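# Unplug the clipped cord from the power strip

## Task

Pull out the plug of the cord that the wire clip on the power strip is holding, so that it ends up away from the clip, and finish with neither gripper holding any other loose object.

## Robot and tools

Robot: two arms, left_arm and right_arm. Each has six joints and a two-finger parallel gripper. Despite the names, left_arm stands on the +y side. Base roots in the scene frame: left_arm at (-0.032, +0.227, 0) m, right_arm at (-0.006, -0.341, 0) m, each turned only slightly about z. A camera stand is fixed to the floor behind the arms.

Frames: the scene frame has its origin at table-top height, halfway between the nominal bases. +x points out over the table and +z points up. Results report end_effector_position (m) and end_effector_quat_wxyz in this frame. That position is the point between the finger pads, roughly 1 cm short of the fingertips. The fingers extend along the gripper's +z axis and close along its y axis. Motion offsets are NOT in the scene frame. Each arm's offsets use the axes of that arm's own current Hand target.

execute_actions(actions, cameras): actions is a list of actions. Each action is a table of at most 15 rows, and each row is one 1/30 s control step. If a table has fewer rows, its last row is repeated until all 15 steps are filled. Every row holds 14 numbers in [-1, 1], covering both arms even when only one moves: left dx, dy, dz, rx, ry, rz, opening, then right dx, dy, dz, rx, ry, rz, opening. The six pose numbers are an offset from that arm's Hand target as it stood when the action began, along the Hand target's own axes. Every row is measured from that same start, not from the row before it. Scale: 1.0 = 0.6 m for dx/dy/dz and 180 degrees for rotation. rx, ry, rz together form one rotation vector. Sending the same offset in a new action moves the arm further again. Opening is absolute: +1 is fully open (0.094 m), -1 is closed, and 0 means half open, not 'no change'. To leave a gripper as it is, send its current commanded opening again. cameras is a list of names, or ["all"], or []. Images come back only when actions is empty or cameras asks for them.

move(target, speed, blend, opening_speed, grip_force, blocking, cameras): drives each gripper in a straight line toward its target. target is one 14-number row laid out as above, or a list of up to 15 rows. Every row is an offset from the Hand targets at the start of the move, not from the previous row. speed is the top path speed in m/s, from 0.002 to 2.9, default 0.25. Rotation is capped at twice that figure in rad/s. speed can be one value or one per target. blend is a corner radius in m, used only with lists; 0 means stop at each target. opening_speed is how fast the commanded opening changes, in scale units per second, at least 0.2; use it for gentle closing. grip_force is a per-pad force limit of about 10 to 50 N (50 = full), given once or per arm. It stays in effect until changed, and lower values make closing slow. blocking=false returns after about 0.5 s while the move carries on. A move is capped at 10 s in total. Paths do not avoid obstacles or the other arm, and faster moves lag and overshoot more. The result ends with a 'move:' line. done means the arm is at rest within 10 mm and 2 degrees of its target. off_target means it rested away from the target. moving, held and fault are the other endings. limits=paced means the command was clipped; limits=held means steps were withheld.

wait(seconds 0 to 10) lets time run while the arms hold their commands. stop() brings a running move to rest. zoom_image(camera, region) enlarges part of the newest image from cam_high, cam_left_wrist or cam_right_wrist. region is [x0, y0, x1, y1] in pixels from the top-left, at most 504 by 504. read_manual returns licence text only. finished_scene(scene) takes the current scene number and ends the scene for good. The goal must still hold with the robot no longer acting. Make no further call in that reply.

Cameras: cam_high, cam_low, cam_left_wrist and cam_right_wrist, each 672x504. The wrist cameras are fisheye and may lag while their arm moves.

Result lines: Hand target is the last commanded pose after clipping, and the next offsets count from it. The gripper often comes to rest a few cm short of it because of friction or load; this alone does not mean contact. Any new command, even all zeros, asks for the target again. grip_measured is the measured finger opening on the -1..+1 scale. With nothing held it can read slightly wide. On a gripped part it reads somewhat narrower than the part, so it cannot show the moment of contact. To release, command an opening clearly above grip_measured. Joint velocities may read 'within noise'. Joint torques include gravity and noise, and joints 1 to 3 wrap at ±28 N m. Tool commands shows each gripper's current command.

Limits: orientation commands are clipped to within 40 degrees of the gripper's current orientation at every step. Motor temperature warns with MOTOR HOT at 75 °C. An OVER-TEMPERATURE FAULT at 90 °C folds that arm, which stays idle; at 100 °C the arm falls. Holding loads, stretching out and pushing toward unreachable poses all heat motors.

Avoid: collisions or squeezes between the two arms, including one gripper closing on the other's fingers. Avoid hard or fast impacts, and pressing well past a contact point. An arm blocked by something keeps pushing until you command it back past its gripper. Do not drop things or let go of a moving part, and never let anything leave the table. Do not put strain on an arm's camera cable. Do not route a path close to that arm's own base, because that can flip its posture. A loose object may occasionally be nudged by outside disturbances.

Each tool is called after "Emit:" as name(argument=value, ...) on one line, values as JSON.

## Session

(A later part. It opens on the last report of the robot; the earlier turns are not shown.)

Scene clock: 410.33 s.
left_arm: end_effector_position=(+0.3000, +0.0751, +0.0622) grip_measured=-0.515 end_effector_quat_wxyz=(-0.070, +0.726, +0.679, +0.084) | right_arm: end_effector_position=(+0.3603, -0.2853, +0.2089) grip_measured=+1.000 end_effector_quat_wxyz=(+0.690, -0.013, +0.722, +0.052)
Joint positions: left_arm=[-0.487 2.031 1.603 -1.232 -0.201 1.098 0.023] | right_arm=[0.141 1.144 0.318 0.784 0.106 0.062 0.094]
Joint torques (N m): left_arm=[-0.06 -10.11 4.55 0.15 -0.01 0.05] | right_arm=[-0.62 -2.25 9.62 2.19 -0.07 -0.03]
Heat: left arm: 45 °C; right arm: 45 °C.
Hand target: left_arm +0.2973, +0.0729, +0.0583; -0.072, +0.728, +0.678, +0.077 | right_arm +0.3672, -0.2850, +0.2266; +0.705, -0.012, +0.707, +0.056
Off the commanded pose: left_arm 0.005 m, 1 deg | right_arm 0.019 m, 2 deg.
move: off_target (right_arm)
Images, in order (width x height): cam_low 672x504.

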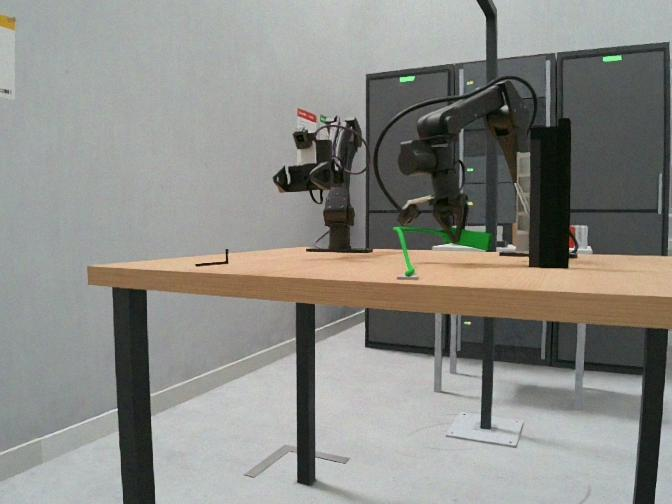

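Emit:
move(target=[-0.0118,0,0.0554,0,0,0,-0.57, 0,0,0,0,0,0,1], speed=0.06, grip_force=[20, 50], cameras=["cam_low"])

Emit:
zoom_image(camera="cam_low", region=[390, 150, 590, 290])

Scene clock: 421.10 s.
left_arm: end_effector_position=(+0.2978, +0.0760, +0.0302) grip_measured=-0.501 end_effector_quat_wxyz=(-0.074, +0.726, +0.678, +0.082) | right_arm: end_effector_position=(+0.3603, -0.2853, +0.2089) grip_measured=+1.000 end_effector_quat_wxyz=(+0.690, -0.013, +0.722, +0.052)
Joint positions: left_arm=[-0.487 2.061 1.516 -1.124 -0.2 1.098 0.023] | right_arm=[0.141 1.144 0.318 0.784 0.106 0.062 0.094]
Joint torques (N m): left_arm=[-0.16 -9.54 4.16 0.26 -0.07 0.04] | right_arm=[-0.62 -2.26 9.63 2.18 -0.07 -0.04]
Heat: left arm: 44 °C; right arm: 46 °C.
Hand target: left_arm +0.2973, +0.0729, +0.0244; -0.072, +0.728, +0.678, +0.077 | right_arm +0.3672, -0.2850, +0.2266; +0.705, -0.012, +0.707, +0.056
Off the commanded pose: left_arm 0.007 m, 1 deg | right_arm 0.019 m, 2 deg.
grip_force (N): 20, 50
move: off_target (right_arm)
Images, in order (width x height): cam_low 672x504.

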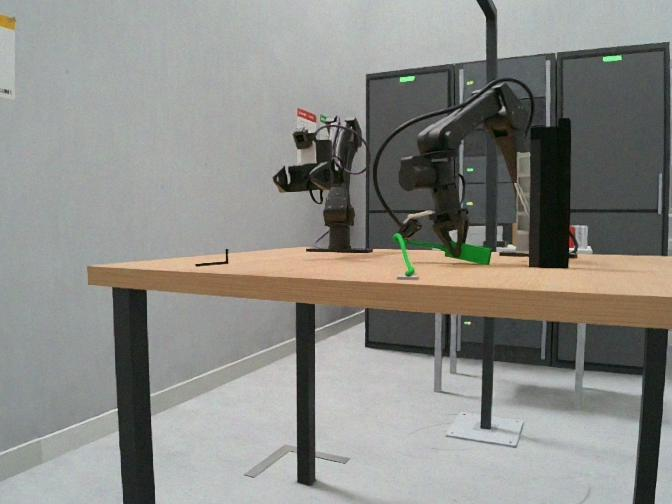

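Scaled by 2.520 from the camera's 672x504 image, which has a finer 960x720 frame.

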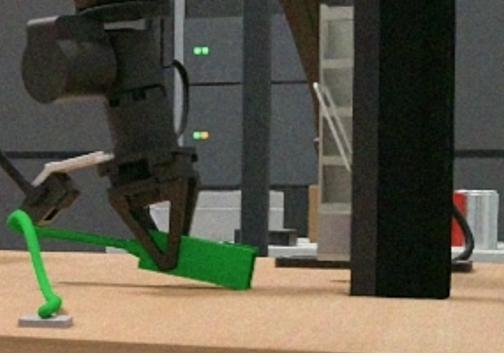

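Emit:
move(target=[-0.004,0,0.019,0,0,0,-0.53, 0,0,0,0,0,0,1], speed=0.04, grip_force=[10, 50], cameras=["cam_low"])

Emit:
zoom_image(camera="cam_low", region=[390, 150, 590, 290])

Scene clock: 425.57 s.
left_arm: end_effector_position=(+0.2984, +0.0758, +0.0254) grip_measured=-0.494 end_effector_quat_wxyz=(-0.070, +0.726, +0.679, +0.084) | right_arm: end_effector_position=(+0.3603, -0.2853, +0.2089) grip_measured=+1.000 end_effector_quat_wxyz=(+0.690, -0.013, +0.722, +0.052)
Joint positions: left_arm=[-0.488 2.061 1.497 -1.096 -0.201 1.098 0.024] | right_arm=[0.141 1.144 0.318 0.784 0.106 0.062 0.094]
Joint torques (N m): left_arm=[-0.06 -8.36 3.63 0.37 -0.06 0.03] | right_arm=[-0.64 -2.26 9.63 2.19 -0.07 -0.04]
Heat: left arm: 44 °C; right arm: 46 °C.
Hand target: left_arm +0.2974, +0.0730, +0.0127; -0.072, +0.727, +0.678, +0.077 | right_arm +0.3672, -0.2850, +0.2266; +0.705, -0.012, +0.707, +0.056
Off the commanded pose: left_arm 0.013 m, 1 deg | right_arm 0.019 m, 2 deg.
grip_force (N): 10, 50
move: off_target (left_arm, right_arm)
Images, in order (width x height): cam_low 672x504.

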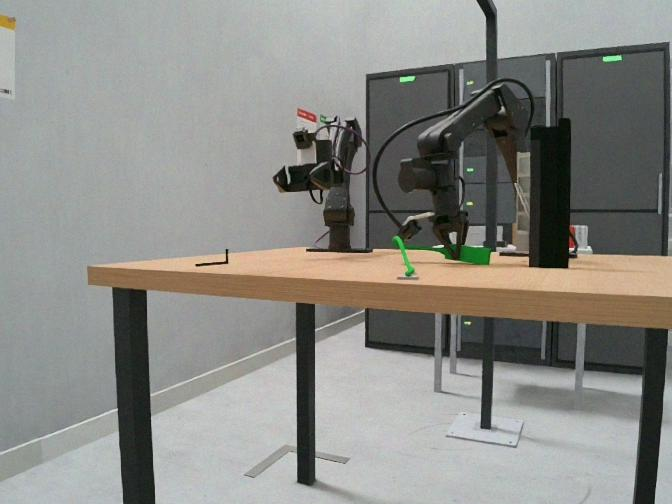

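Scaled by 2.520 from the camera's 672x504 image, which has a finer 960x720 frame.

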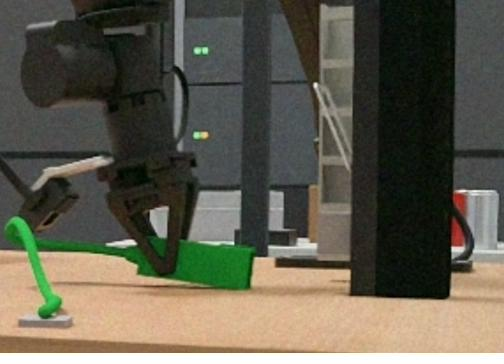

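Emit:
move(target=[-0.0028,0,0.013,0,0,0,-0.52, 0,0,0,0,0,0,1], speed=0.04, cameras=["cam_low"])

Emit:
zoom_image(camera="cam_low", region=[390, 150, 590, 290])

Scene clock: 434.17 s.
left_arm: end_effector_position=(+0.2989, +0.0746, +0.0180) grip_measured=-0.494 end_effector_quat_wxyz=(-0.068, +0.726, +0.679, +0.082) | right_arm: end_effector_position=(+0.3603, -0.2853, +0.2089) grip_measured=+1.000 end_effector_quat_wxyz=(+0.690, -0.013, +0.722, +0.052)
Joint positions: left_arm=[-0.488 2.07 1.482 -1.067 -0.196 1.098 0.024] | right_arm=[0.141 1.144 0.318 0.784 0.106 0.062 0.094]
Joint torques (N m): left_arm=[-0.28 -8.53 3.49 0.36 -0.05 0.07] | right_arm=[-0.59 -2.26 9.63 2.19 -0.07 -0.03]
Heat: left arm: 43 °C; right arm: 46 °C.
Hand target: left_arm +0.2973, +0.0731, +0.0046; -0.072, +0.727, +0.678, +0.077 | right_arm +0.3672, -0.2850, +0.2266; +0.705, -0.012, +0.707, +0.056
Off the commanded pose: left_arm 0.013 m, 1 deg | right_arm 0.019 m, 2 deg.
grip_force (N): 10, 50
move: off_target (left_arm, right_arm)
Images, in order (width x height): cam_low 672x504.

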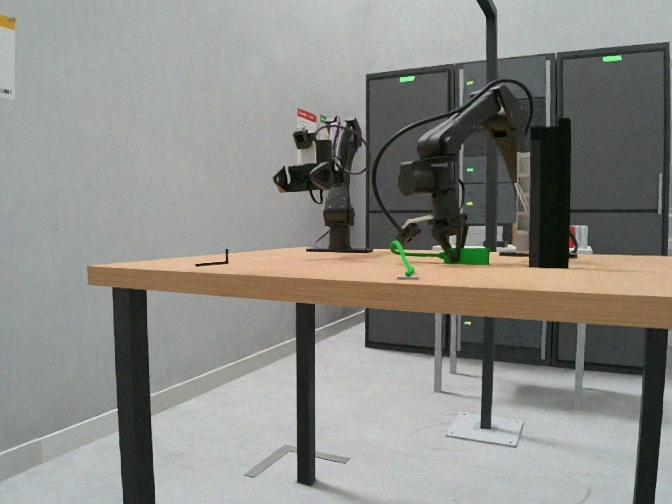

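Scaled by 2.520 from the camera's 672x504 image, which has a finer 960x720 frame.

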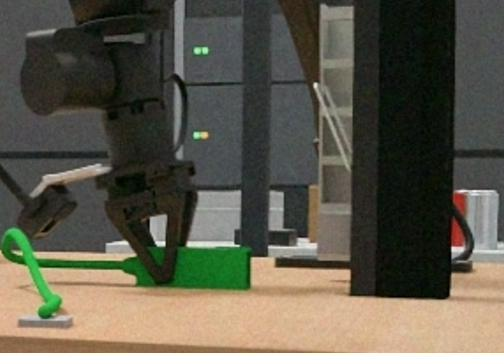

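Emit:
move(target=[[0.0049,0,-0.0228,0,0,0,-0.52, 0,0,0,0,0,0,1],[0.0049,0,-0.0228,0,0,0,0.1, 0,0,0,0,0,0,1],[0.0381,0,-0.1793,0,0,0,0.1, 0,0,0,0,0,0,1]], speed=0.09, opening_speed=0.8, cameras=["all"])

Emit:
zoom_image(camera="cam_low", region=[390, 130, 590, 290])

Scene clock: 443.50 s.
left_arm: end_effector_position=(+0.2941, +0.0774, +0.0984) grip_measured=+0.098 end_effector_quat_wxyz=(-0.095, +0.727, +0.676, +0.074) | right_arm: end_effector_position=(+0.3603, -0.2853, +0.2089) grip_measured=+1.000 end_effector_quat_wxyz=(+0.690, -0.013, +0.722, +0.052)
Joint positions: left_arm=[-0.488 2.042 1.759 -1.429 -0.196 1.098 0.052] | right_arm=[0.141 1.144 0.318 0.784 0.106 0.062 0.094]
Joint torques (N m): left_arm=[-0.18 -13.38 7.69 -0.11 -0.03 0.08] | right_arm=[-0.64 -2.25 9.59 2.2 -0.07 -0.05]
Heat: left arm: 44 °C; right arm: 46 °C.
Hand target: left_arm +0.2974, +0.0729, +0.1146; -0.072, +0.727, +0.678, +0.077 | right_arm +0.3672, -0.2850, +0.2266; +0.705, -0.012, +0.707, +0.056
Off the commanded pose: left_arm 0.017 m, 3 deg | right_arm 0.019 m, 2 deg.
grip_force (N): 10, 50
move: off_target (left_arm, right_arm)
camera_calibration:
cam_left_wrist: T_world_to_cam=[[-0.993776, 0.1059, 0.0345513, 0.282486], [0.0987222, 0.693613, 0.713551, -0.104284], [0.0515999, 0.712521, -0.699751, 0.106843], [0, 0, 0, 1]] pos_world=[0.28551, -0.0337107, 0.139415]
cam_right_wrist: T_world_to_cam=[[0.0729131, -0.994223, -0.0787713, -0.297892], [-0.527196, 0.0286233, -0.849262, 0.429126], [0.84661, 0.10345, -0.522063, -0.0637718], [0, 0, 0, 1]] pos_world=[0.301943, -0.301857, 0.307682]

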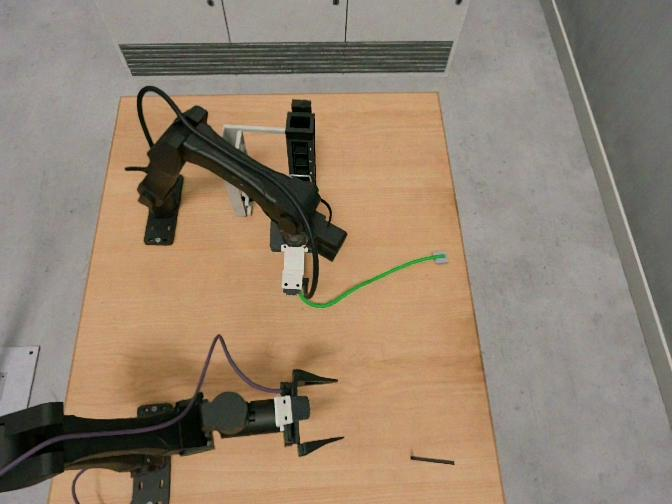

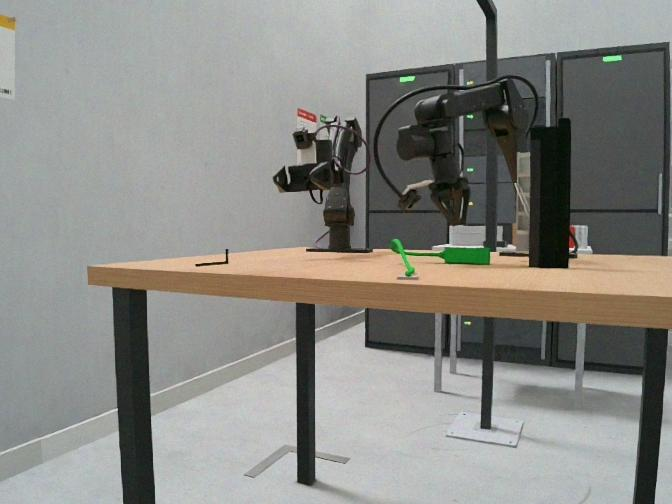

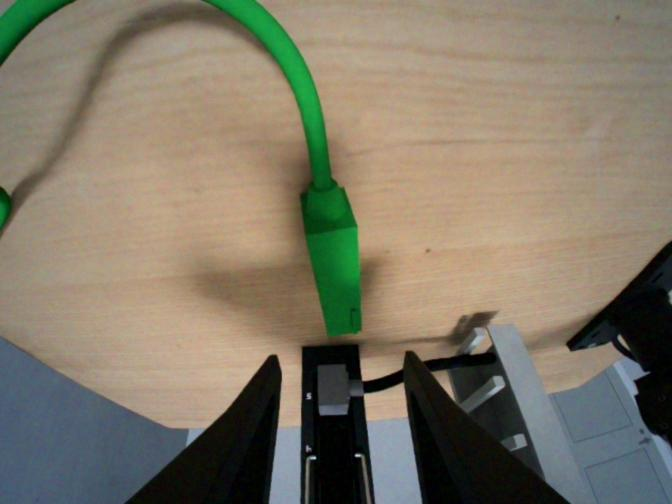

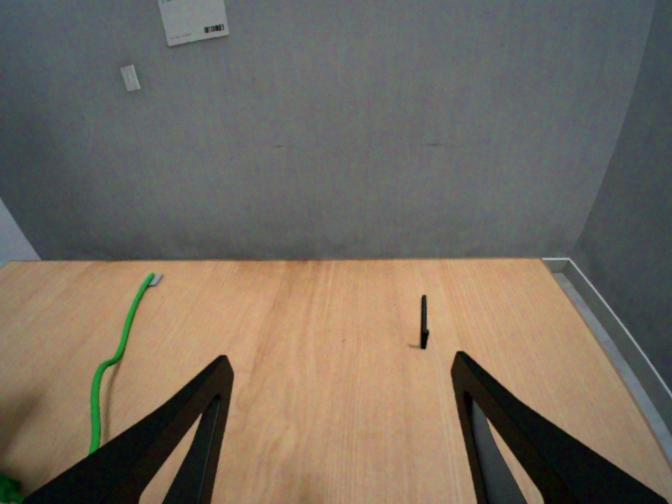

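Scaled by 2.520 from the camera's 672x504 image, which has a finer 960x720 frame.

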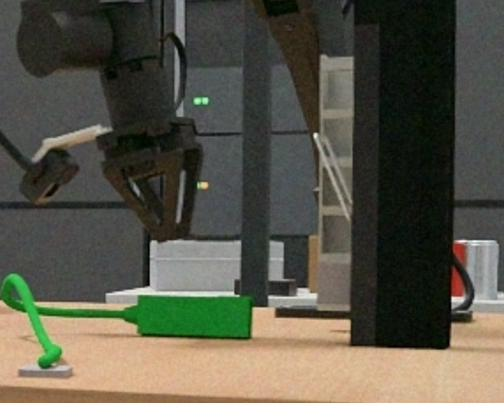

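Emit:
finished_scene(scene=2)

The scene is finished: the task was done.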